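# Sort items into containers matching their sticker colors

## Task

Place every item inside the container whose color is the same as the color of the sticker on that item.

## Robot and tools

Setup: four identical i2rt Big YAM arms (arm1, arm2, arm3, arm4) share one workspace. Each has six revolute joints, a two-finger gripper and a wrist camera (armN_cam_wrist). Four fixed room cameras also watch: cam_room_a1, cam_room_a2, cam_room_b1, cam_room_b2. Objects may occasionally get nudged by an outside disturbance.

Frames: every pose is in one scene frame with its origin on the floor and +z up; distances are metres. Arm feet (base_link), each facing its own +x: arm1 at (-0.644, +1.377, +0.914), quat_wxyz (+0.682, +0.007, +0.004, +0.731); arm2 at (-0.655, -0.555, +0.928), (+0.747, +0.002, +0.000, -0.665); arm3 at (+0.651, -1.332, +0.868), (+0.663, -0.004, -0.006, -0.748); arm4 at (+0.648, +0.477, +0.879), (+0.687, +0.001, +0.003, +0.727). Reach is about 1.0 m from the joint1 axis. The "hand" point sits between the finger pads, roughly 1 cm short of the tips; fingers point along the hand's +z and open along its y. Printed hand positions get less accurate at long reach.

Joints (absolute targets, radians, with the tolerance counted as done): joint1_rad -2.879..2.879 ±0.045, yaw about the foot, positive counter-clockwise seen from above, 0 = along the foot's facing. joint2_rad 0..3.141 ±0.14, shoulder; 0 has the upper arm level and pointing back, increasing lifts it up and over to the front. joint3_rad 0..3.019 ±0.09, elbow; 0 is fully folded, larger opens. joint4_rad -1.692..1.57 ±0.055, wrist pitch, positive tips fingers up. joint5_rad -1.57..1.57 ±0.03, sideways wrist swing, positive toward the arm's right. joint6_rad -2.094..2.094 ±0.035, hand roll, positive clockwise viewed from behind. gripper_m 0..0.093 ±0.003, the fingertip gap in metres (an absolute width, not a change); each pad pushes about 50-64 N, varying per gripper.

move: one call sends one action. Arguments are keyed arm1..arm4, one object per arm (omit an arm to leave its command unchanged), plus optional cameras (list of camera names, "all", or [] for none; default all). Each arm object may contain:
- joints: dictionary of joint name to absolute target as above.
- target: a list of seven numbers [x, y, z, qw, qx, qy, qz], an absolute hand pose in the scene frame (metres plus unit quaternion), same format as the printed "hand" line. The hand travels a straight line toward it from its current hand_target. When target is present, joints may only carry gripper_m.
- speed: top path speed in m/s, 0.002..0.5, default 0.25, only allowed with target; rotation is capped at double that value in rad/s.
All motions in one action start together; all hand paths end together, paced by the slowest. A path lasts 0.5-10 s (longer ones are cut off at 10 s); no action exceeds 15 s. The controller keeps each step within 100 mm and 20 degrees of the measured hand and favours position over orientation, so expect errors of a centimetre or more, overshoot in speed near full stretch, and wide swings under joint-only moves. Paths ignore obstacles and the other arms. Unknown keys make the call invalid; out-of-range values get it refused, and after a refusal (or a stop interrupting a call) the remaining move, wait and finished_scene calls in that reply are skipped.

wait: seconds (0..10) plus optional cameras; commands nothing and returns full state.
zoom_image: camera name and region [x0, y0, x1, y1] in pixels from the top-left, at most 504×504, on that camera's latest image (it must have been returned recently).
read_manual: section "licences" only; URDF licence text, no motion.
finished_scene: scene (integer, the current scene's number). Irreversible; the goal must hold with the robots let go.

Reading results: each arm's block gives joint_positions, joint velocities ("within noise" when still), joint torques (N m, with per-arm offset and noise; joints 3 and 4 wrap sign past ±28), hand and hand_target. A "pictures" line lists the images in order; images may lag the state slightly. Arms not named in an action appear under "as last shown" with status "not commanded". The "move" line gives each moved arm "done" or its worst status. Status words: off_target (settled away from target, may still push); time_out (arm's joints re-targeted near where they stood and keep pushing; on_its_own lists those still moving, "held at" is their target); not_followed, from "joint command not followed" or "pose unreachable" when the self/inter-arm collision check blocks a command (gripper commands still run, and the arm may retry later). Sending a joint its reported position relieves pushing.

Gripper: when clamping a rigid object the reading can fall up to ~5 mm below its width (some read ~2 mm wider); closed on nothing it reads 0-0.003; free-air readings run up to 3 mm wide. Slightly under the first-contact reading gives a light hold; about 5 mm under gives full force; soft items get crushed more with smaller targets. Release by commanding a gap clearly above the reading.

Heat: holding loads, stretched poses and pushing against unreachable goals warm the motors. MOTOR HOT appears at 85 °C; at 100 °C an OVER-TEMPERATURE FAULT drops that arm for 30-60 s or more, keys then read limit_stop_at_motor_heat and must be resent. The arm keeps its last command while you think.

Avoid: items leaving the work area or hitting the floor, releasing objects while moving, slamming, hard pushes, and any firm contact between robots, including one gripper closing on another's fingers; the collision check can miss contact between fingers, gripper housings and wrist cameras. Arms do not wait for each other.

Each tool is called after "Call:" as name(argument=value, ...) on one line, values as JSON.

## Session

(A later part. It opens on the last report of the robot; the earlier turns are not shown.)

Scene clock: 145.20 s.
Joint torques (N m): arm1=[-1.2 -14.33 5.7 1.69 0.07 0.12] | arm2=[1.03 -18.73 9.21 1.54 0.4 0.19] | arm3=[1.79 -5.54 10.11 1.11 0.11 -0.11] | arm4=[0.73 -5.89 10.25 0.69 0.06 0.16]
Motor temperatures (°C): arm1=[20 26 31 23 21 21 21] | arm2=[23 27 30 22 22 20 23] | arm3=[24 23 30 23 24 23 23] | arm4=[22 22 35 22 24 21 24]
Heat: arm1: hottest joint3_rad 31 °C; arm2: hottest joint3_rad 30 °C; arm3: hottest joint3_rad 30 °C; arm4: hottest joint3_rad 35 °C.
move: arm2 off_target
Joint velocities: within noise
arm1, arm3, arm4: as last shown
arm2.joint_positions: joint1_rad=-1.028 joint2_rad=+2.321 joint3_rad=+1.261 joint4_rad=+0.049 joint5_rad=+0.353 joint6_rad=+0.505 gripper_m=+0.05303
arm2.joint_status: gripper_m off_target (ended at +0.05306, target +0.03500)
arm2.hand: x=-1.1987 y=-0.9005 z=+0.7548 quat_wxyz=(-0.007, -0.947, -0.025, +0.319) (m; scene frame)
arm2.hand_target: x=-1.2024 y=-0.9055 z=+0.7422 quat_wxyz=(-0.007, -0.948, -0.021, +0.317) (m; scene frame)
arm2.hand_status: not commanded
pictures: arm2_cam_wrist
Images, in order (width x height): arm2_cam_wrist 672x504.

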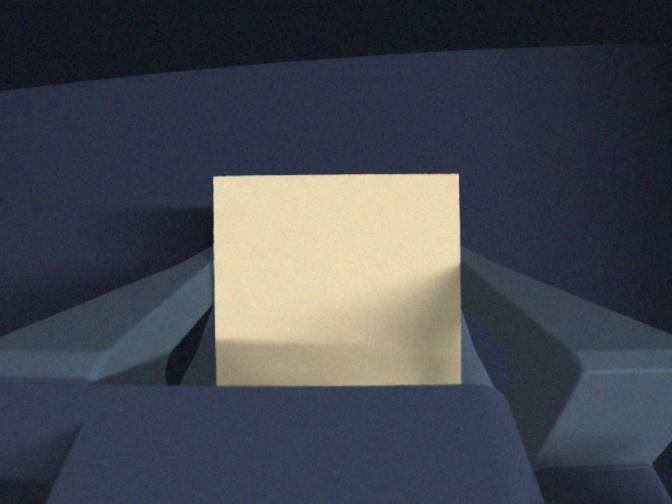

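Call:
move(arm1={"target": [-1.22, 1.31, 0.99, -0.0120, -0.9691, -0.0482, 0.2416], "speed": 0.2}, arm2={"target": [-1.19, -0.90, 0.99, -0.0069, -0.9481, -0.0207, 0.3172], "speed": 0.2}, cameras=["arm1_cam_wrist", "arm2_cam_wrist"])

Call:
move(arm1={"joints": {"joint2_rad": 1.2, "joint3_rad": 1.4, "joint4_rad": 0.8, "joint5_rad": 0, "joint6_rad": 0}}, arm2={"joints": {"joint2_rad": 1.2, "joint3_rad": 1.4, "joint4_rad": 0.8, "joint5_rad": 0, "joint6_rad": 0}})

Scene clock: 154.83 s.
Joint torques (N m): arm1=[-1.67 -13.63 13.71 0.7 0.01 0.07] | arm2=[1.44 -19.6 11.51 1.28 0.48 0.21] | arm3=[1.85 -5.54 10.09 1.14 0.12 -0.1] | arm4=[0.79 -5.95 10.29 0.57 0.1 0.15]
Motor temperatures (°C): arm1=[20 26 31 23 21 21 22] | arm2=[23 27 30 22 22 20 23] | arm3=[24 23 31 23 24 23 23] | arm4=[22 22 35 22 24 21 24]
Heat: arm1: hottest joint3_rad 31 °C; arm2: hottest joint3_rad 30 °C; arm3: hottest joint3_rad 31 °C; arm4: hottest joint3_rad 35 °C.
move: arm1 off_target; arm2 off_target
Joint velocities: within noise
arm1.joint_positions: joint1_rad=+1.614 joint2_rad=+1.736 joint3_rad=+1.101 joint4_rad=-0.513 joint5_rad=+0.005 joint6_rad=+0.015 gripper_m=+0.06902
arm1.joint_status: not commanded
arm1.hand: x=-1.1989 y=+1.3158 z=+0.9642 quat_wxyz=(+0.009, +0.975, +0.047, -0.217) (m; scene frame)
arm1.hand_target: x=-1.2187 y=+1.3100 z=+0.9904 quat_wxyz=(+0.012, +0.969, +0.048, -0.242) (m; scene frame)
arm1.hand_status: off_target (0.034 m and 3.0 deg from the pose sent, 0.244 m and 0.6 deg at the start)
arm2.joint_positions: joint1_rad=-1.028 joint2_rad=+1.854 joint3_rad=+1.242 joint4_rad=-0.420 joint5_rad=+0.354 joint6_rad=+0.509 gripper_m=+0.05303
arm2.joint_status: not commanded
arm2.hand: x=-1.1871 y=-0.8917 z=+0.9802 quat_wxyz=(-0.002, -0.950, -0.025, +0.312) (m; scene frame)
arm2.hand_target: x=-1.1899 y=-0.8998 z=+0.9901 quat_wxyz=(-0.007, -0.948, -0.021, +0.317) (m; scene frame)
arm2.hand_status: off_target (0.013 m and 1.0 deg from the pose sent, 0.235 m and 0.6 deg at the start)
arm3, arm4: as last shown
pictures: arm1_cam_wrist, arm2_cam_wrist
Images, in order (width x height): arm1_cam_wrist 672x504, arm2_cam_wrist 672x504.

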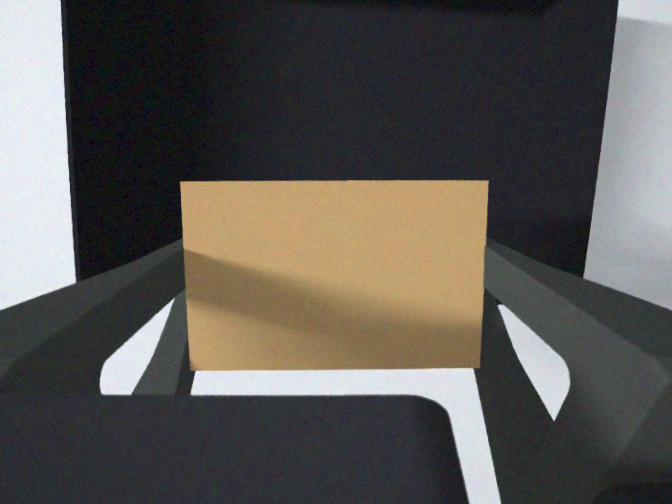

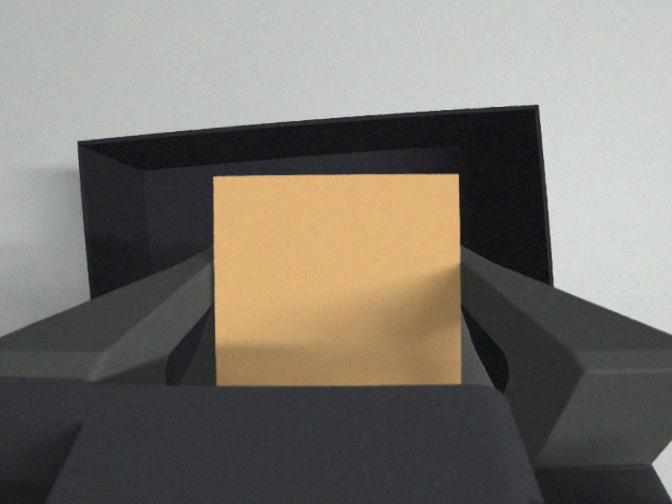

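Scene clock: 156.63 s.
Joint torques (N m): arm1=[-2.08 -6.42 11.78 1.25 -0.06 -0.05] | arm2=[1.26 -10.05 11.02 1.98 -0.18 -0.08] | arm3=[1.61 -5.48 10.13 1.1 0.11 -0.11] | arm4=[0.73 -5.83 10.25 0.65 0.11 0.16]
Motor temperatures (°C): arm1=[20 26 31 23 21 21 22] | arm2=[23 27 30 22 22 20 23] | arm3=[24 23 31 23 24 23 23] | arm4=[22 22 35 22 24 21 24]
Heat: arm1: hottest joint3_rad 31 °C; arm2: hottest joint3_rad 30 °C; arm3: hottest joint3_rad 31 °C; arm4: hottest joint3_rad 35 °C.
move: arm1 done; arm2 done
Joint velocities: within noise
arm1.joint_positions: joint1_rad=+1.614 joint2_rad=+1.209 joint3_rad=+1.388 joint4_rad=+0.785 joint5_rad=+0.002 joint6_rad=+0.008 gripper_m=+0.06902
arm1.joint_status: all done
arm1.hand: x=-1.0965 y=+1.3236 z=+1.6997 quat_wxyz=(+0.056, +0.291, +0.016, -0.955) (m; scene frame)
arm1.hand_target: x=-1.0836 y=+1.3221 z=+1.7117 quat_wxyz=(+0.056, +0.274, +0.018, -0.960) (m; scene frame)
arm1.hand_status: not commanded
arm2.joint_positions: joint1_rad=-1.026 joint2_rad=+1.202 joint3_rad=+1.400 joint4_rad=+0.782 joint5_rad=+0.003 joint6_rad=+0.014 gripper_m=+0.05301
arm2.joint_status: all done
arm2.hand: x=-1.0208 y=-0.8401 z=+1.7137 quat_wxyz=(-0.316, -0.278, -0.092, +0.902) (m; scene frame)
arm2.hand_target: x=-1.0145 y=-0.8395 z=+1.7174 quat_wxyz=(-0.314, -0.267, -0.094, +0.906) (m; scene frame)
arm2.hand_status: not commanded
arm3, arm4: as last shown
pictures: arm1_cam_wrist, arm2_cam_wrist, arm3_cam_wrist, arm4_cam_wrist, cam_room_a1, cam_room_a2, cam_room_b1, cam_room_b2
Images, in order (width x height): arm1_cam_wrist 672x504, arm2_cam_wrist 672x504, arm3_cam_wrist 672x504, arm4_cam_wrist 672x504, cam_room_a1 672x504, cam_room_a2 672x504, cam_room_b1 672x504, cam_room_b2 672x504.

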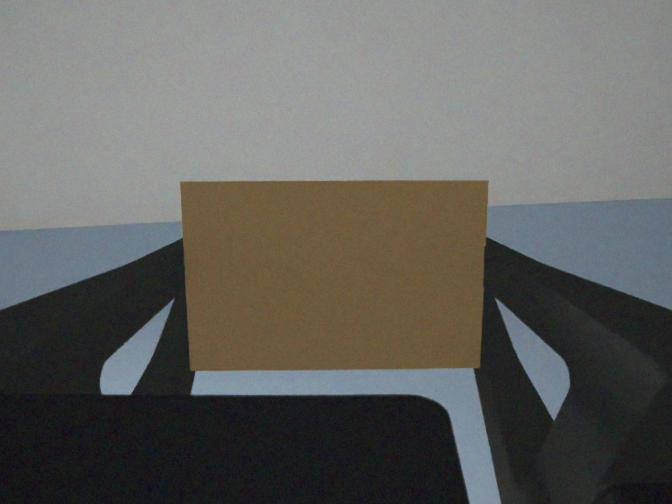

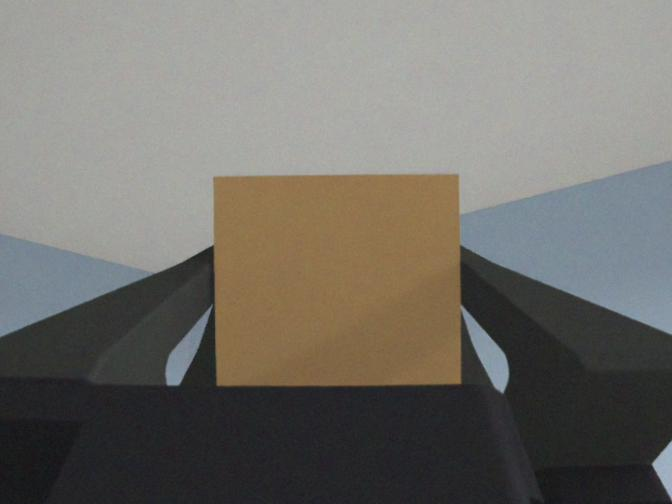

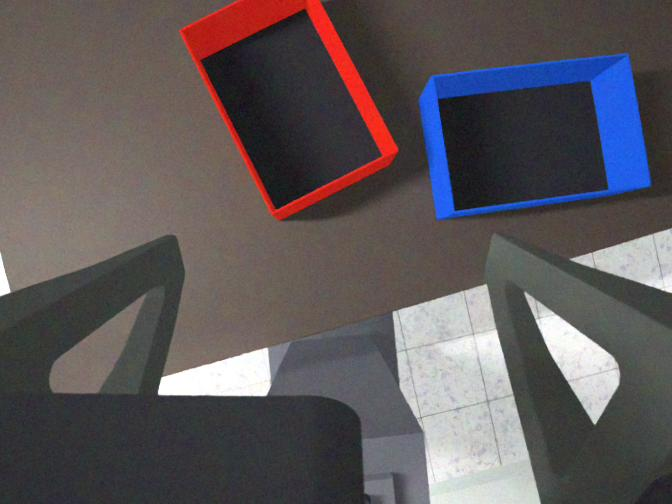

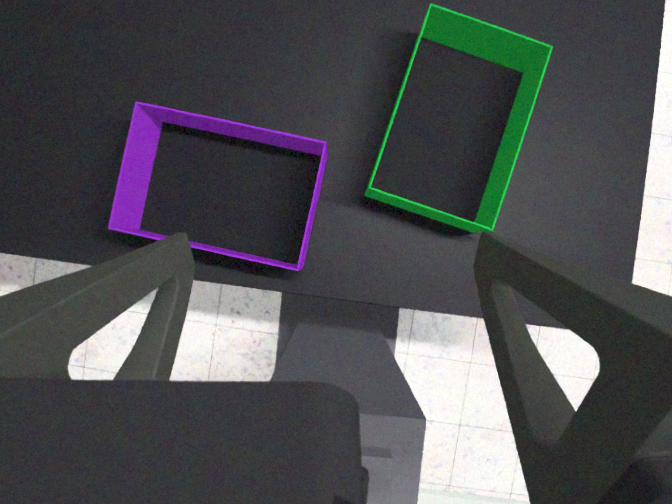

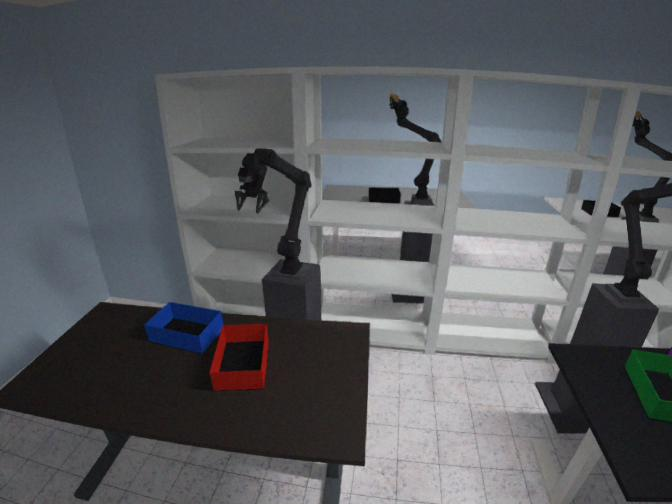

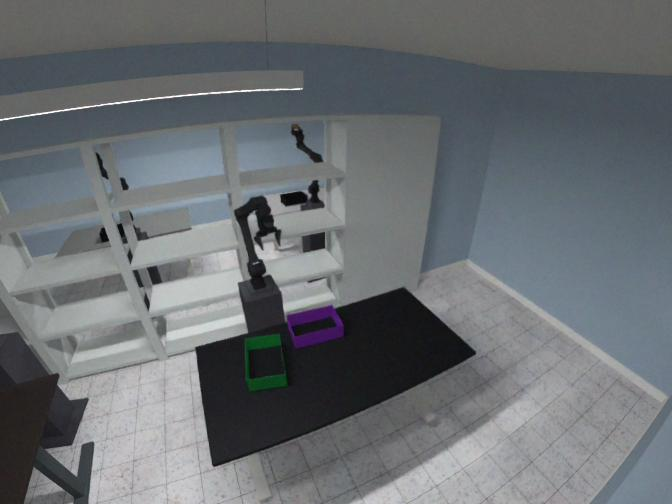

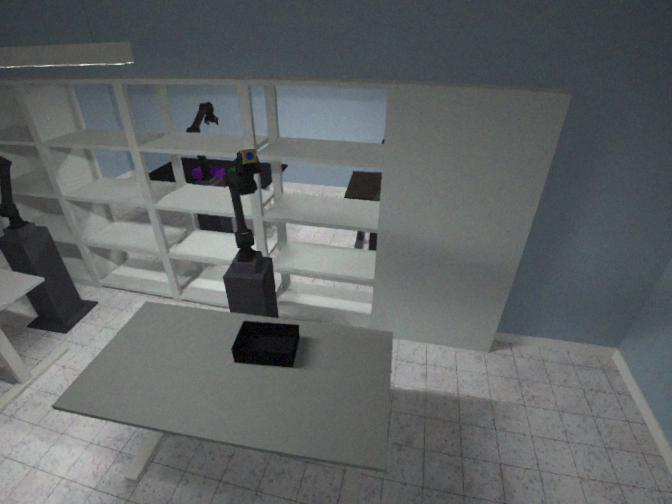

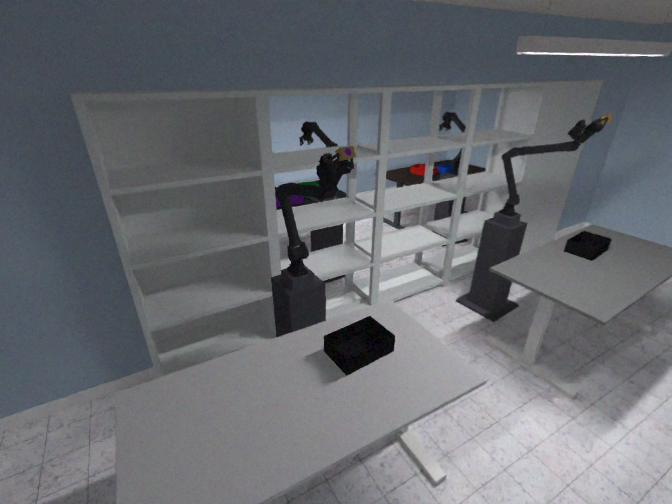

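Call:
zoom_image(camera="cam_room_b1", region=[220, 135, 280, 180])

Call:
zoom_image(camera="cam_room_b2", region=[310, 135, 370, 180])

Scaled by 8.400.

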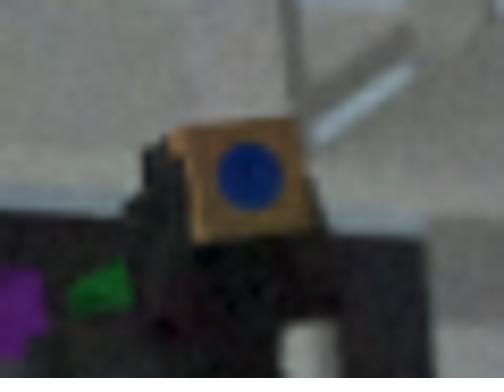

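Scaled by 8.400.

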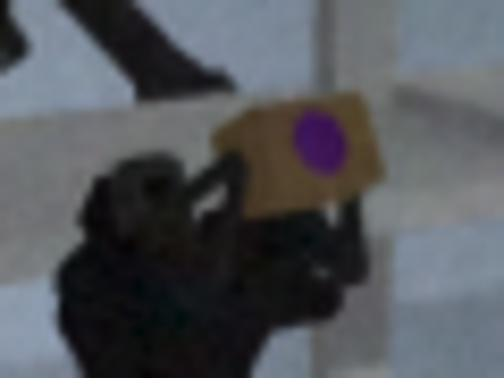

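Call:
move(arm1={"joints": {"joint2_rad": 0.73, "joint3_rad": 0.83, "joint4_rad": -0.98, "joint5_rad": 0, "joint6_rad": 0}}, arm2={"joints": {"joint2_rad": 0.73, "joint3_rad": 0.83, "joint4_rad": -0.98, "joint5_rad": 0, "joint6_rad": 0}}, arm3={"joints": {"joint2_rad": 0.73, "joint3_rad": 0.80, "joint4_rad": -0.97, "joint5_rad": 0, "joint6_rad": 0}}, arm4={"joints": {"joint2_rad": 0.73, "joint3_rad": 0.80, "joint4_rad": -0.97, "joint5_rad": 0, "joint6_rad": 0}}, cameras=[])

Call:
move(arm1={"joints": {"joint1_rad": -0.6}}, arm2={"joints": {"joint1_rad": -0.1}}, arm3={"joints": {"joint1_rad": 0.0}}, arm4={"joints": {"joint1_rad": 0.0}}, cameras=[])

Call:
move(arm1={"joints": {"joint1_rad": -2.246}}, arm2={"joints": {"joint1_rad": 0.873}}, arm3={"joints": {"joint1_rad": -1.99}}, arm4={"joints": {"joint1_rad": 0.91}})

Scene clock: 172.97 s.
Joint torques (N m): arm1=[-1.61 -0.5 13.67 1.1 -0.05 -0.04] | arm2=[1.2 -4.31 12.37 1.55 -0.17 -0.07] | arm3=[1.73 -3.37 10.3 1.89 0.11 -0.11] | arm4=[1.08 -3.78 10.51 1.62 0.08 0.17]
Motor temperatures (°C): arm1=[20 26 32 23 21 21 22] | arm2=[23 26 31 22 22 20 24] | arm3=[24 23 31 23 24 23 23] | arm4=[22 22 36 22 24 21 24]
Heat: arm1: hottest joint3_rad 32 °C; arm2: hottest joint3_rad 31 °C; arm3: hottest joint3_rad 31 °C; arm4: hottest joint3_rad 36 °C.
move: arm1 done; arm2 done; arm3 done; arm4 done
Joint velocities: within noise
arm1.joint_positions: joint1_rad=+1.614 joint2_rad=+0.739 joint3_rad=+0.808 joint4_rad=-0.972 joint5_rad=+0.002 joint6_rad=+0.008 gripper_m=+0.06902
arm1.joint_status: all done
arm1.hand: x=-0.9584 y=+1.3414 z=+1.1878 quat_wxyz=(+0.017, +0.941, +0.050, -0.334) (m; scene frame)
arm1.hand_target: x=-0.9587 y=+1.3391 z=+1.2012 quat_wxyz=(+0.018, +0.937, +0.056, -0.345) (m; scene frame)
arm1.hand_status: not commanded
arm2.joint_positions: joint1_rad=-1.026 joint2_rad=+0.736 joint3_rad=+0.824 joint4_rad=-0.968 joint5_rad=+0.003 joint6_rad=+0.014 gripper_m=+0.05302
arm2.joint_status: all done
arm2.hand: x=-0.9116 y=-0.7542 z=+1.2060 quat_wxyz=(-0.110, -0.893, -0.299, +0.318) (m; scene frame)
arm2.hand_target: x=-0.9084 y=-0.7550 z=+1.2093 quat_wxyz=(-0.110, -0.889, -0.309, +0.319) (m; scene frame)
arm2.hand_status: not commanded
arm3.joint_positions: joint1_rad=+1.492 joint2_rad=+0.738 joint3_rad=+0.794 joint4_rad=-0.986 joint5_rad=-0.002 joint6_rad=+0.006 gripper_m=+0.09006
arm3.joint_status: all done
arm3.hand: x=+0.9602 y=-1.3909 z=+1.1287 quat_wxyz=(-0.315, -0.095, -0.944, +0.036) (m; scene frame)
arm3.hand_target: x=+0.9635 y=-1.3891 z=+1.1365 quat_wxyz=(-0.329, -0.088, -0.940, +0.038) (m; scene frame)
arm3.hand_status: not commanded
arm4.joint_positions: joint1_rad=-1.500 joint2_rad=+0.738 joint3_rad=+0.784 joint4_rad=-0.988 joint5_rad=+0.000 joint6_rad=-0.012 gripper_m=+0.09012
arm4.joint_status: all done
arm4.hand: x=+0.9601 y=+0.5176 z=+1.1315 quat_wxyz=(-0.306, +0.067, -0.950, -0.016) (m; scene frame)
arm4.hand_target: x=+0.9653 y=+0.5182 z=+1.1454 quat_wxyz=(-0.326, +0.061, -0.943, -0.019) (m; scene frame)
arm4.hand_status: not commanded
pictures: none
No camera images: "cameras" was empty.

Scene clock: 175.03 s.
Joint torques (N m): arm1=[-1.73 -0.97 13.59 1.06 -0.06 -0.05] | arm2=[1.14 -4.25 12.36 1.57 -0.04 -0.07] | arm3=[0.62 -3.31 10.33 1.8 -0.03 -0.11] | arm4=[1.03 -3.66 10.44 1.48 0.11 0.14]
Motor temperatures (°C): arm1=[20 25 32 23 21 21 22] | arm2=[23 26 31 22 22 20 24] | arm3=[24 23 30 23 24 23 23] | arm4=[22 22 36 22 24 21 24]
Heat: arm1: hottest joint3_rad 32 °C; arm2: hottest joint3_rad 31 °C; arm3: hottest joint3_rad 30 °C; arm4: hottest joint3_rad 36 °C.
move: arm1 done; arm2 done; arm3 done; arm4 done
Joint velocities: within noise
arm1.joint_positions: joint1_rad=-0.595 joint2_rad=+0.739 joint3_rad=+0.808 joint4_rad=-0.972 joint5_rad=+0.002 joint6_rad=+0.006 gripper_m=+0.06902
arm1.joint_status: all done
arm1.hand: x=-0.4777 y=+1.6537 z=+1.1811 quat_wxyz=(-0.278, +0.467, -0.822, -0.168) (m; scene frame)
arm1.hand_target: x=-0.4760 y=+1.6536 z=+1.1945 quat_wxyz=(-0.288, +0.466, -0.819, -0.173) (m; scene frame)
arm1.hand_status: not commanded
arm2.joint_positions: joint1_rad=-0.103 joint2_rad=+0.736 joint3_rad=+0.824 joint4_rad=-0.969 joint5_rad=+0.000 joint6_rad=+0.014 gripper_m=+0.05300
arm2.joint_status: all done
arm2.hand: x=-0.6515 y=-0.8798 z=+1.2060 quat_wxyz=(-0.242, -0.666, -0.666, +0.234) (m; scene frame)
arm2.hand_target: x=-0.6505 y=-0.8777 z=+1.2094 quat_wxyz=(-0.241, -0.660, -0.671, +0.236) (m; scene frame)
arm2.hand_status: not commanded
arm3.joint_positions: joint1_rad=+0.009 joint2_rad=+0.738 joint3_rad=+0.794 joint4_rad=-0.982 joint5_rad=+0.001 joint6_rad=+0.006 gripper_m=+0.09006
arm3.joint_status: all done
arm3.hand: x=+0.6148 y=-1.6426 z=+1.1323 quat_wxyz=(-0.217, -0.708, -0.628, +0.240) (m; scene frame)
arm3.hand_target: x=+0.6118 y=-1.6443 z=+1.1396 quat_wxyz=(-0.224, -0.705, -0.624, +0.250) (m; scene frame)
arm3.hand_status: not commanded
arm4.joint_positions: joint1_rad=-0.002 joint2_rad=+0.738 joint3_rad=+0.784 joint4_rad=-0.985 joint5_rad=-0.001 joint6_rad=-0.011 gripper_m=+0.09012
arm4.joint_status: all done
arm4.hand: x=+0.6322 y=+0.7920 z=+1.1327 quat_wxyz=(-0.212, +0.694, -0.651, -0.225) (m; scene frame)
arm4.hand_target: x=+0.6316 y=+0.7965 z=+1.1460 quat_wxyz=(-0.223, +0.686, -0.649, -0.240) (m; scene frame)
arm4.hand_status: not commanded
pictures: none
No camera images: "cameras" was empty.

Scene clock: 177.00 s.
Joint torques (N m): arm1=[-1.9 -1.14 13.72 1.05 -0.03 -0.06] | arm2=[1.03 -4.13 12.36 1.57 0.03 -0.04] | arm3=[0.56 -3.55 10.35 1.66 -0.05 -0.09] | arm4=[0.73 -3.72 10.4 1.42 0.08 0.14]
Motor temperatures (°C): arm1=[20 25 32 23 21 21 22] | arm2=[23 26 31 22 22 20 24] | arm3=[24 23 30 23 24 23 23] | arm4=[22 22 35 22 24 21 24]
Heat: arm1: hottest joint3_rad 32 °C; arm2: hottest joint3_rad 31 °C; arm3: hottest joint3_rad 30 °C; arm4: hottest joint3_rad 35 °C.
move: arm1 done; arm2 done; arm3 done; arm4 done
Joint velocities: within noise
arm1.joint_positions: joint1_rad=-2.241 joint2_rad=+0.739 joint3_rad=+0.808 joint4_rad=-0.972 joint5_rad=+0.002 joint6_rad=+0.006 gripper_m=+0.06902
arm1.joint_status: all done
arm1.hand: x=-0.3754 y=+1.1945 z=+1.1783 quat_wxyz=(-0.305, -0.282, -0.904, +0.098) (m; scene frame)
arm1.hand_target: x=-0.3753 y=+1.1929 z=+1.1917 quat_wxyz=(-0.316, -0.281, -0.901, +0.102) (m; scene frame)
arm1.hand_status: not commanded
arm2.joint_positions: joint1_rad=+0.869 joint2_rad=+0.736 joint3_rad=+0.824 joint4_rad=-0.969 joint5_rad=-0.001 joint6_rad=+0.012 gripper_m=+0.05298
arm2.joint_status: all done
arm2.hand: x=-0.3858 y=-0.7349 z=+1.2070 quat_wxyz=(-0.325, -0.277, -0.899, +0.093) (m; scene frame)
arm2.hand_target: x=-0.3871 y=-0.7331 z=+1.2103 quat_wxyz=(-0.325, -0.270, -0.901, +0.095) (m; scene frame)
arm2.hand_status: not commanded
arm3.joint_positions: joint1_rad=-1.980 joint2_rad=+0.738 joint3_rad=+0.794 joint4_rad=-0.980 joint5_rad=+0.002 joint6_rad=+0.005 gripper_m=+0.09006
arm3.joint_status: all done
arm3.hand: x=+0.3776 y=-1.1671 z=+1.1257 quat_wxyz=(+0.077, -0.915, +0.253, +0.304) (m; scene frame)
arm3.hand_target: x=+0.3774 y=-1.1637 z=+1.1327 quat_wxyz=(+0.082, -0.911, +0.254, +0.315) (m; scene frame)
arm3.hand_status: not commanded
arm4.joint_positions: joint1_rad=+0.908 joint2_rad=+0.738 joint3_rad=+0.784 joint4_rad=-0.985 joint5_rad=+0.000 joint6_rad=-0.011 gripper_m=+0.09012
arm4.joint_status: all done
arm4.hand: x=+0.3911 y=+0.6576 z=+1.1343 quat_wxyz=(-0.092, +0.908, -0.279, -0.298) (m; scene frame)
arm4.hand_target: x=+0.3872 y=+0.6598 z=+1.1477 quat_wxyz=(-0.096, +0.901, -0.282, -0.316) (m; scene frame)
arm4.hand_status: not commanded
pictures: arm1_cam_wrist, arm2_cam_wrist, arm3_cam_wrist, arm4_cam_wrist, cam_room_a1, cam_room_a2, cam_room_b1, cam_room_b2
Images, in order (width x height): arm1_cam_wrist 672x504, arm2_cam_wrist 672x504, arm3_cam_wrist 672x504, arm4_cam_wrist 672x504, cam_room_a1 672x504, cam_room_a2 672x504, cam_room_b1 672x504, cam_room_b2 672x504.

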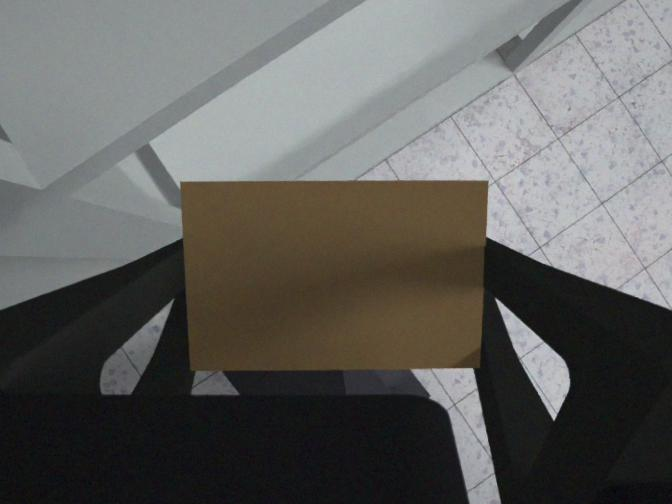

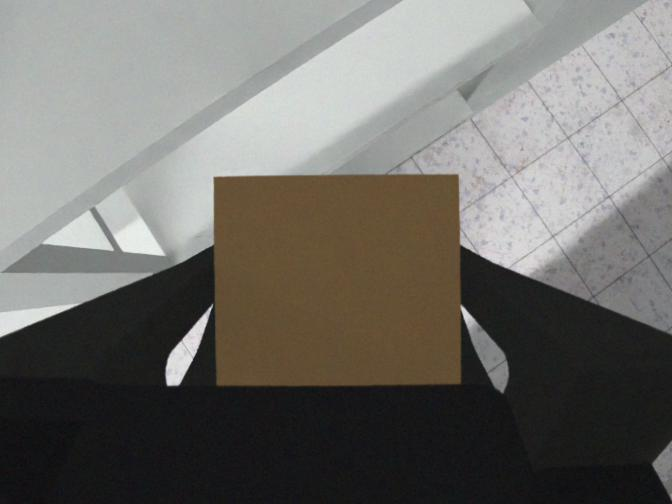

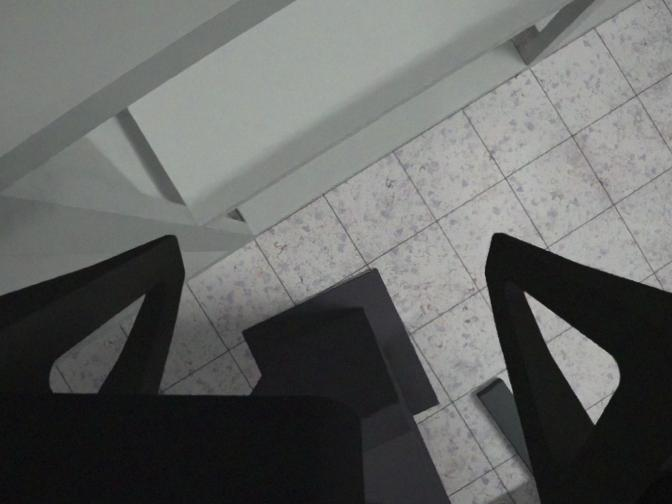

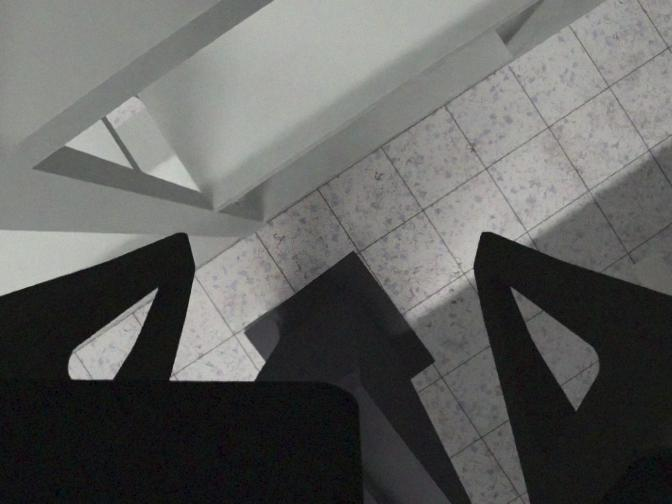

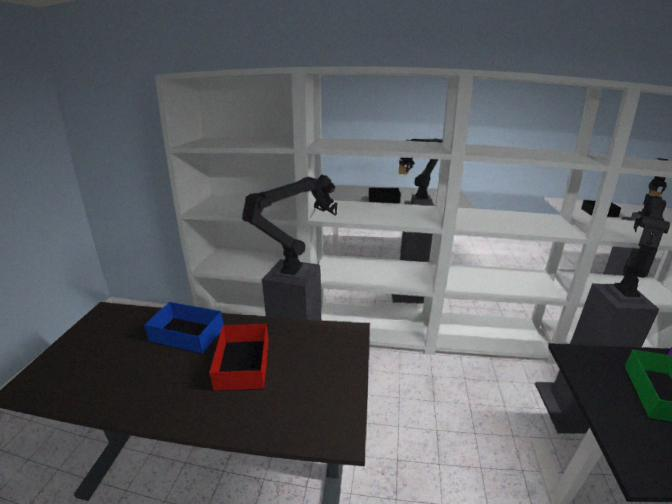

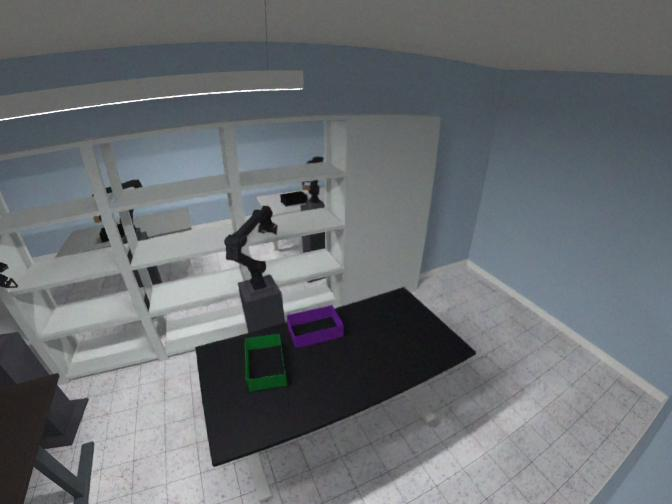

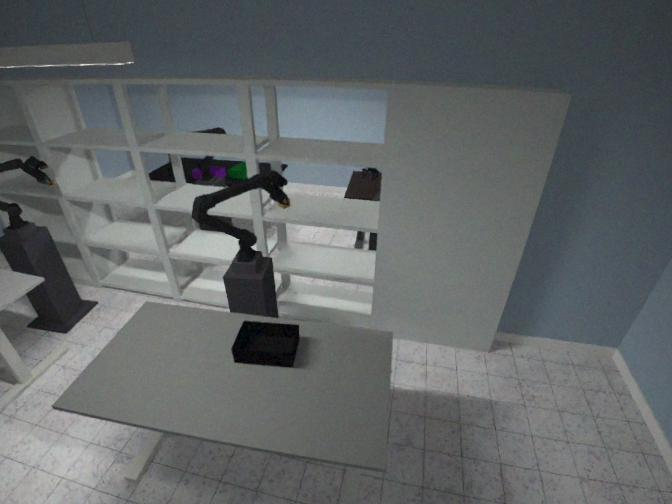

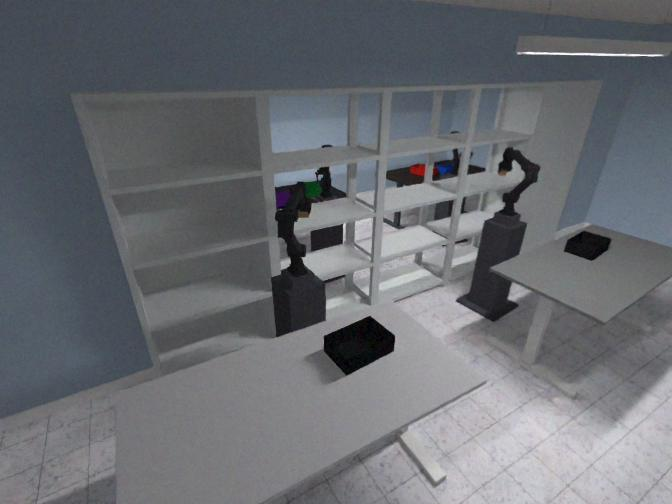

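Call:
move(arm1={"target": [-0.372, 1.191, 1.095, 0.2310, 0.2877, 0.9267, -0.0717], "speed": 0.2}, arm2={"target": [-0.383, -0.734, 1.115, 0.3061, 0.2494, 0.9149, -0.0835], "speed": 0.2}, cameras=["arm1_cam_wrist", "arm2_cam_wrist", "cam_room_b2"])

Scene clock: 189.67 s.
Joint torques (N m): arm1=[-2.32 -1.85 12.22 1.95 -0.06 -0.04] | arm2=[-0.09 -3.43 11.38 2.86 -0.22 -0.08] | arm3=[0.67 -3.84 10.32 1.66 -0.06 -0.1] | arm4=[0.79 -3.72 10.48 1.4 0.09 0.12]
Motor temperatures (°C): arm1=[20 25 33 23 21 21 22] | arm2=[23 26 31 22 22 20 24] | arm3=[24 23 30 23 24 23 23] | arm4=[22 22 35 22 24 21 24]
Heat: arm1: hottest joint3_rad 33 °C; arm2: hottest joint3_rad 31 °C; arm3: hottest joint3_rad 30 °C; arm4: hottest joint3_rad 35 °C.
move: arm1 off_target; arm2 done
Joint velocities: within noise
arm1.joint_positions: joint1_rad=-2.241 joint2_rad=+0.881 joint3_rad=+0.696 joint4_rad=-0.918 joint5_rad=-0.006 joint6_rad=+0.006 gripper_m=+0.06902
arm1.joint_status: not commanded
arm1.hand: x=-0.3770 y=+1.1965 z=+1.0859 quat_wxyz=(-0.215, -0.290, -0.930, +0.066) (m; scene frame)
arm1.hand_target: x=-0.3723 y=+1.1912 z=+1.0950 quat_wxyz=(-0.231, -0.288, -0.927, +0.072) (m; scene frame)
arm1.hand_status: off_target (0.012 m and 2.0 deg from the pose sent, 0.083 m and 9.4 deg at the start)
arm2.joint_positions: joint1_rad=+0.868 joint2_rad=+0.776 joint3_rad=+0.621 joint4_rad=-0.785 joint5_rad=-0.031 joint6_rad=-0.038 gripper_m=+0.05298
arm2.joint_status: not commanded
arm2.hand: x=-0.3848 y=-0.7296 z=+1.1152 quat_wxyz=(-0.301, -0.253, -0.916, +0.080) (m; scene frame)
arm2.hand_target: x=-0.3831 y=-0.7338 z=+1.1150 quat_wxyz=(-0.306, -0.249, -0.915, +0.084) (m; scene frame)
arm2.hand_status: done (0.005 m and 0.9 deg from the pose sent, 0.092 m and 4.4 deg at the start)
arm3, arm4: as last shown
pictures: arm1_cam_wrist, arm2_cam_wrist, cam_room_b2
Images, in order (width x height): arm1_cam_wrist 672x504, arm2_cam_wrist 672x504, cam_room_b2 672x504.

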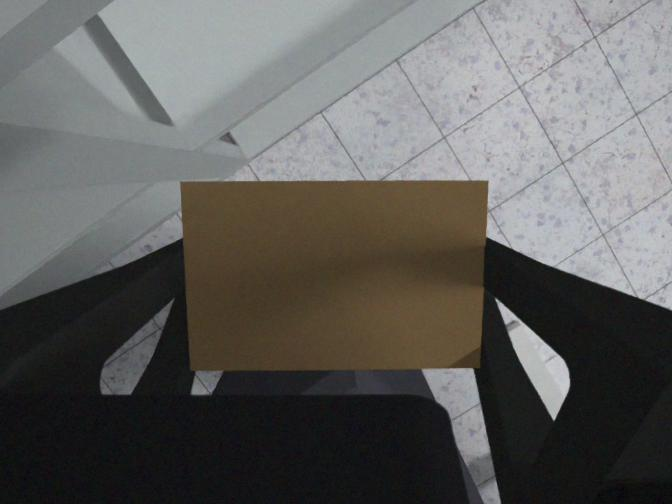

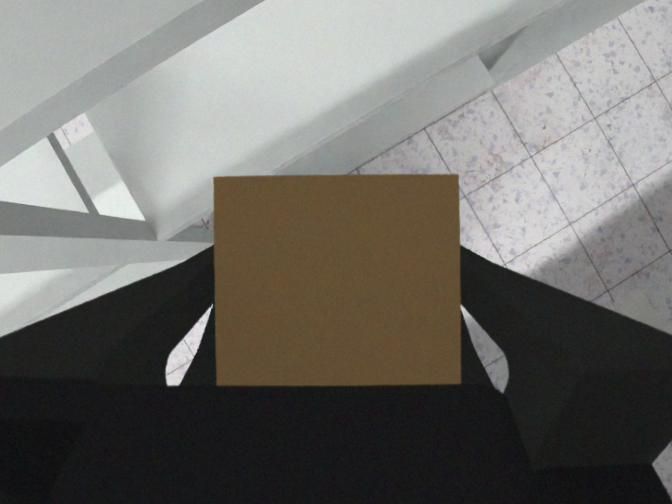

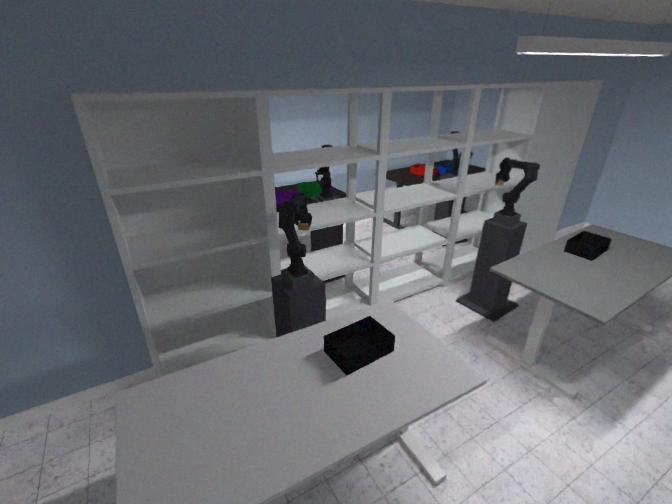

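Call:
move(arm1={"target": [-0.01, 0.942, 1.092, 0.2310, 0.2877, 0.9267, -0.0717], "speed": 0.15}, arm2={"target": [0.0, -0.945, 1.112, 0.3061, 0.2494, 0.9149, -0.0835], "speed": 0.15}, cameras=["arm1_cam_wrist", "arm2_cam_wrist", "cam_room_b2", "cam_room_a2"])

Scene clock: 196.60 s.
Joint torques (N m): arm1=[-2.14 -18.2 17.42 0.65 0.03 -0.01] | arm2=[1.49 -20.78 17.1 1.44 0.15 0.22] | arm3=[0.56 -3.66 10.33 1.68 -0.06 -0.11] | arm4=[0.97 -3.6 10.48 1.5 0.12 0.15]
Motor temperatures (°C): arm1=[20 25 34 23 21 21 22] | arm2=[23 26 32 22 22 20 24] | arm3=[24 23 29 23 24 23 23] | arm4=[22 22 35 22 24 21 24]
Heat: arm1: hottest joint3_rad 34 °C; arm2: hottest joint3_rad 32 °C; arm3: hottest joint3_rad 29 °C; arm4: hottest joint3_rad 35 °C.
move: arm1 off_target; arm2 off_target
Joint velocities: within noise
arm1.joint_positions: joint1_rad=-2.241 joint2_rad=+2.067 joint3_rad=+1.941 joint4_rad=-0.993 joint5_rad=-0.006 joint6_rad=+0.006 gripper_m=+0.06902
arm1.joint_status: not commanded
arm1.hand: x=-0.0240 y=+0.9541 z=+1.0654 quat_wxyz=(-0.208, -0.290, -0.932, +0.064) (m; scene frame)
arm1.hand_target: x=-0.0116 y=+0.9431 z=+1.0922 quat_wxyz=(-0.232, -0.288, -0.927, +0.072) (m; scene frame)
arm1.hand_status: off_target (0.032 m and 2.9 deg from the pose sent, 0.447 m and 2.0 deg at the start)
arm2.joint_positions: joint1_rad=+0.909 joint2_rad=+1.959 joint3_rad=+1.736 joint4_rad=-0.729 joint5_rad=-0.003 joint6_rad=-0.019 gripper_m=+0.05298
arm2.joint_status: not commanded
arm2.hand: x=-0.0197 y=-0.9407 z=+1.0982 quat_wxyz=(-0.293, -0.247, -0.920, +0.082) (m; scene frame)
arm2.hand_target: x=-0.0013 y=-0.9442 z=+1.1120 quat_wxyz=(-0.307, -0.249, -0.915, +0.084) (m; scene frame)
arm2.hand_status: off_target (0.024 m and 1.6 deg from the pose sent, 0.441 m and 0.9 deg at the start)
arm3, arm4: as last shown
pictures: arm1_cam_wrist, arm2_cam_wrist, cam_room_a2, cam_room_b2
Images, in order (width x height): arm1_cam_wrist 672x504, arm2_cam_wrist 672x504, cam_room_a2 672x504, cam_room_b2 672x504.

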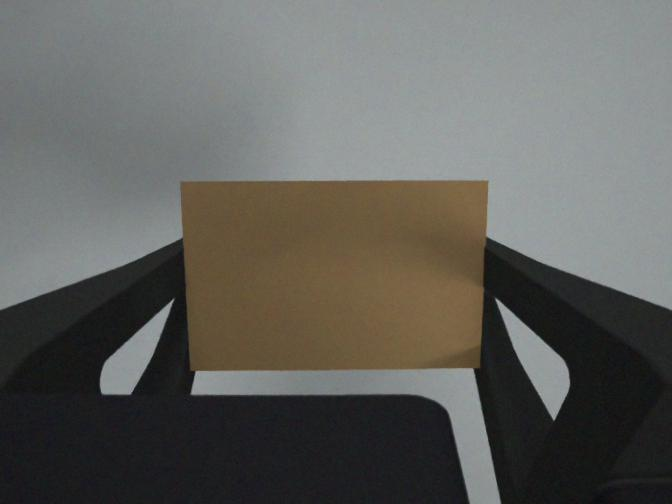

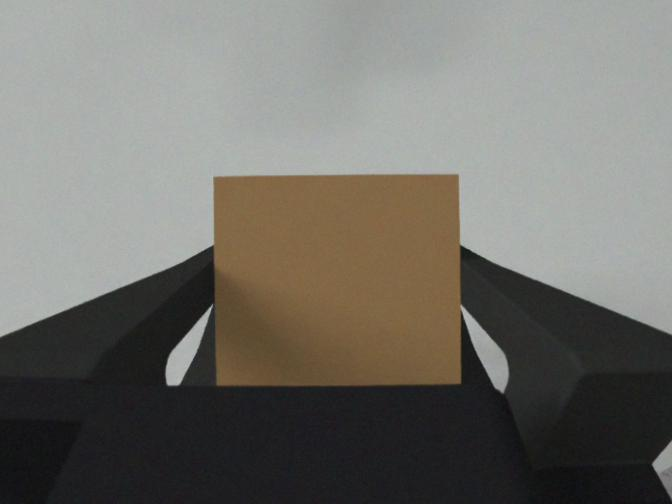

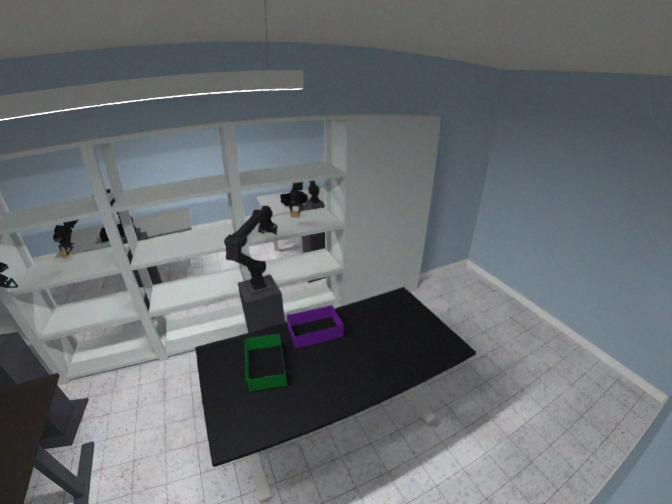

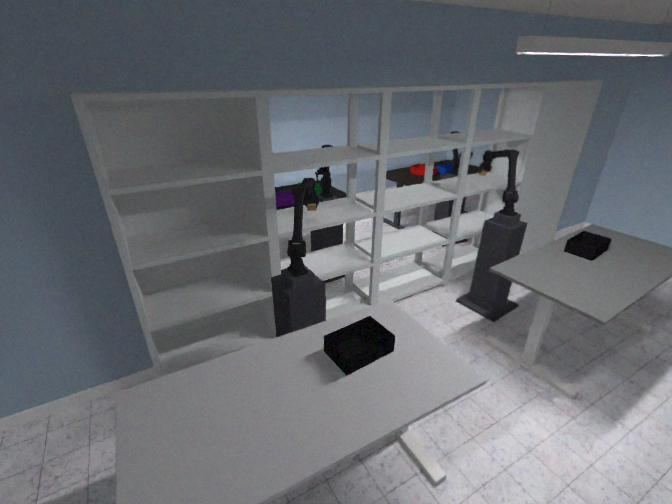

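Call:
move(arm1={"target": [-0.005, 0.942, 1.03, 0.2310, 0.2877, 0.9267, -0.0717], "speed": 0.08}, arm2={"target": [0.0, -0.945, 1.035, 0.3061, 0.2494, 0.9149, -0.0835], "speed": 0.08}, cameras=["arm1_cam_wrist", "arm2_cam_wrist"])

Call:
move(arm1={"target": [-0.005, 0.942, 1.015, 0.2310, 0.2877, 0.9267, -0.0717], "speed": 0.08}, arm2={"target": [0.0, -0.945, 1.02, 0.3061, 0.2494, 0.9149, -0.0835], "speed": 0.08}, cameras=["arm1_cam_wrist", "arm2_cam_wrist"])

Scene clock: 204.93 s.
Joint torques (N m): arm1=[-1.44 -18.55 11.49 1.85 0.09 0.05] | arm2=[1.61 -21.13 10.7 2.86 0.14 0.21] | arm3=[0.67 -3.66 10.28 1.68 -0.06 -0.1] | arm4=[0.38 -3.43 10.43 1.44 0.09 0.16]
Motor temperatures (°C): arm1=[20 25 34 23 21 21 22] | arm2=[23 26 34 22 22 20 24] | arm3=[24 23 29 23 24 23 23] | arm4=[22 22 35 22 24 21 24]
Heat: arm1: hottest joint3_rad 34 °C; arm2: hottest joint3_rad 34 °C; arm3: hottest joint3_rad 29 °C; arm4: hottest joint3_rad 35 °C.
move: arm1 done; arm2 off_target
Joint velocities: within noise
arm1.joint_positions: joint1_rad=-2.241 joint2_rad=+2.112 joint3_rad=+1.919 joint4_rad=-0.888 joint5_rad=-0.006 joint6_rad=+0.006 gripper_m=+0.06902
arm1.joint_status: not commanded
arm1.hand: x=-0.0099 y=+0.9442 z=+1.0329 quat_wxyz=(-0.225, -0.289, -0.928, +0.069) (m; scene frame)
arm1.hand_target: x=-0.0051 y=+0.9421 z=+1.0299 quat_wxyz=(-0.231, -0.288, -0.927, +0.072) (m; scene frame)
arm1.hand_status: done (0.006 m and 0.7 deg from the pose sent, 0.042 m and 2.9 deg at the start)
arm2.joint_positions: joint1_rad=+0.909 joint2_rad=+2.019 joint3_rad=+1.698 joint4_rad=-0.592 joint5_rad=-0.002 joint6_rad=-0.019 gripper_m=+0.05298
arm2.joint_status: not commanded
arm2.hand: x=-0.0053 y=-0.9493 z=+1.0550 quat_wxyz=(-0.311, -0.246, -0.914, +0.087) (m; scene frame)
arm2.hand_target: x=-0.0007 y=-0.9448 z=+1.0354 quat_wxyz=(-0.306, -0.249, -0.915, +0.084) (m; scene frame)
arm2.hand_status: off_target (0.021 m and 0.8 deg from the pose sent, 0.066 m and 1.6 deg at the start)
arm3, arm4: as last shown
pictures: arm1_cam_wrist, arm2_cam_wrist
Images, in order (width x height): arm1_cam_wrist 672x504, arm2_cam_wrist 672x504.

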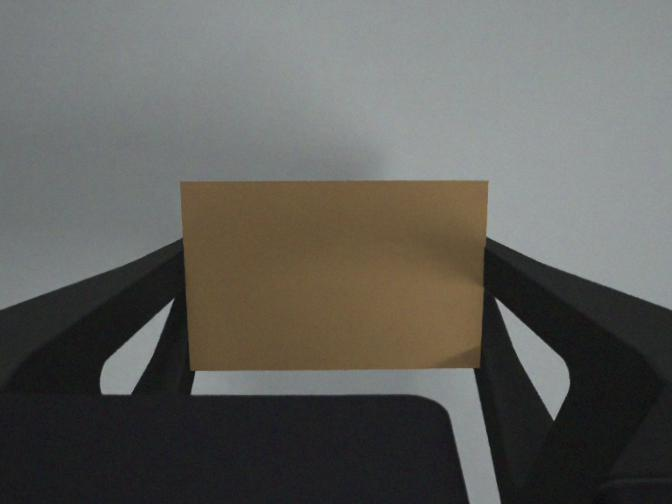

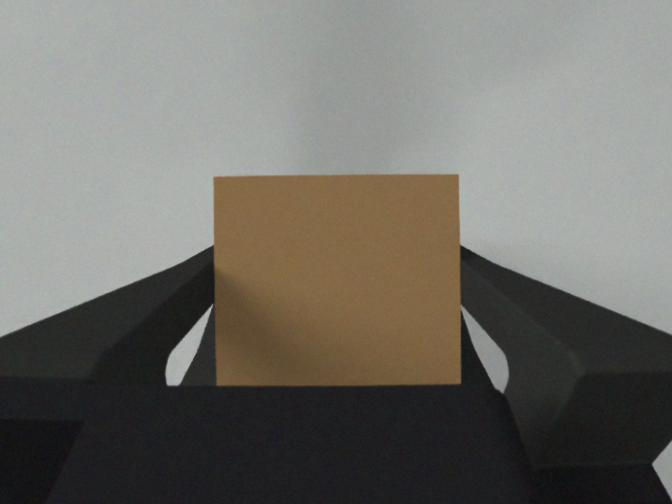

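Scene clock: 205.90 s.
Joint torques (N m): arm1=[-1.85 -18.84 11.4 1.78 0.07 0.04] | arm2=[1.44 -20.89 10.35 2.88 0.14 0.2] | arm3=[0.67 -3.84 10.35 1.65 -0.06 -0.1] | arm4=[0.79 -4.01 10.43 1.42 0.1 0.16]
Motor temperatures (°C): arm1=[20 25 34 23 21 21 22] | arm2=[23 26 34 22 22 20 24] | arm3=[24 23 29 23 24 23 23] | arm4=[22 22 35 22 24 21 24]
Heat: arm1: hottest joint3_rad 34 °C; arm2: hottest joint3_rad 34 °C; arm3: hottest joint3_rad 29 °C; arm4: hottest joint3_rad 35 °C.
move: arm1 done; arm2 off_target
Joint velocities: within noise
arm1.joint_positions: joint1_rad=-2.241 joint2_rad=+2.118 joint3_rad=+1.898 joint4_rad=-0.855 joint5_rad=-0.006 joint6_rad=+0.006 gripper_m=+0.06902
arm1.joint_status: not commanded
arm1.hand: x=-0.0094 y=+0.9438 z=+1.0217 quat_wxyz=(-0.228, -0.289, -0.927, +0.070) (m; scene frame)
arm1.hand_target: x=-0.0051 y=+0.9422 z=+1.0150 quat_wxyz=(-0.231, -0.288, -0.927, +0.072) (m; scene frame)
arm1.hand_status: done (0.008 m and 0.4 deg from the pose sent, 0.019 m and 0.7 deg at the start)
arm2.joint_positions: joint1_rad=+0.909 joint2_rad=+2.028 joint3_rad=+1.683 joint4_rad=-0.560 joint5_rad=-0.002 joint6_rad=-0.019 gripper_m=+0.05298
arm2.joint_status: not commanded
arm2.hand: x=-0.0042 y=-0.9499 z=+1.0458 quat_wxyz=(-0.315, -0.246, -0.913, +0.088) (m; scene frame)
arm2.hand_target: x=-0.0010 y=-0.9446 z=+1.0204 quat_wxyz=(-0.306, -0.249, -0.915, +0.084) (m; scene frame)
arm2.hand_status: off_target (0.027 m and 1.2 deg from the pose sent, 0.035 m and 0.8 deg at the start)
arm3, arm4: as last shown
pictures: arm1_cam_wrist, arm2_cam_wrist
Images, in order (width x height): arm1_cam_wrist 672x504, arm2_cam_wrist 672x504.

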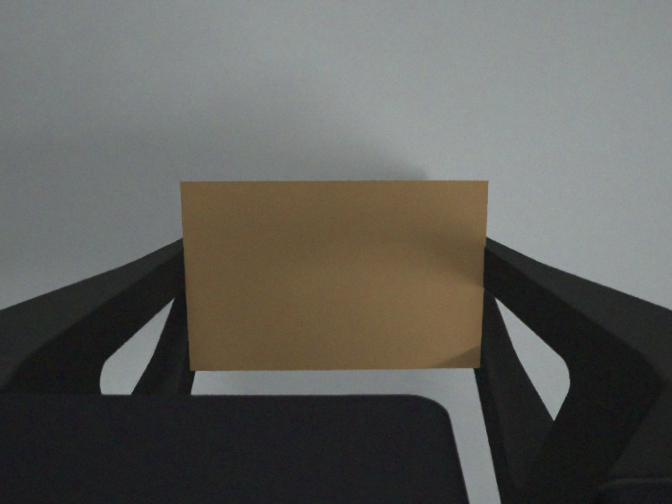

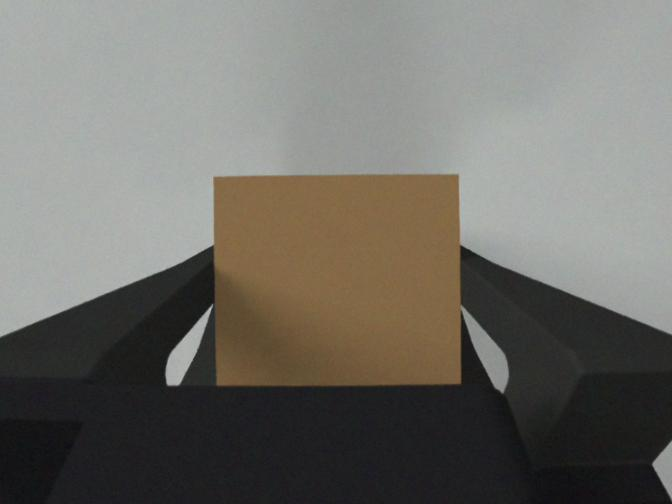

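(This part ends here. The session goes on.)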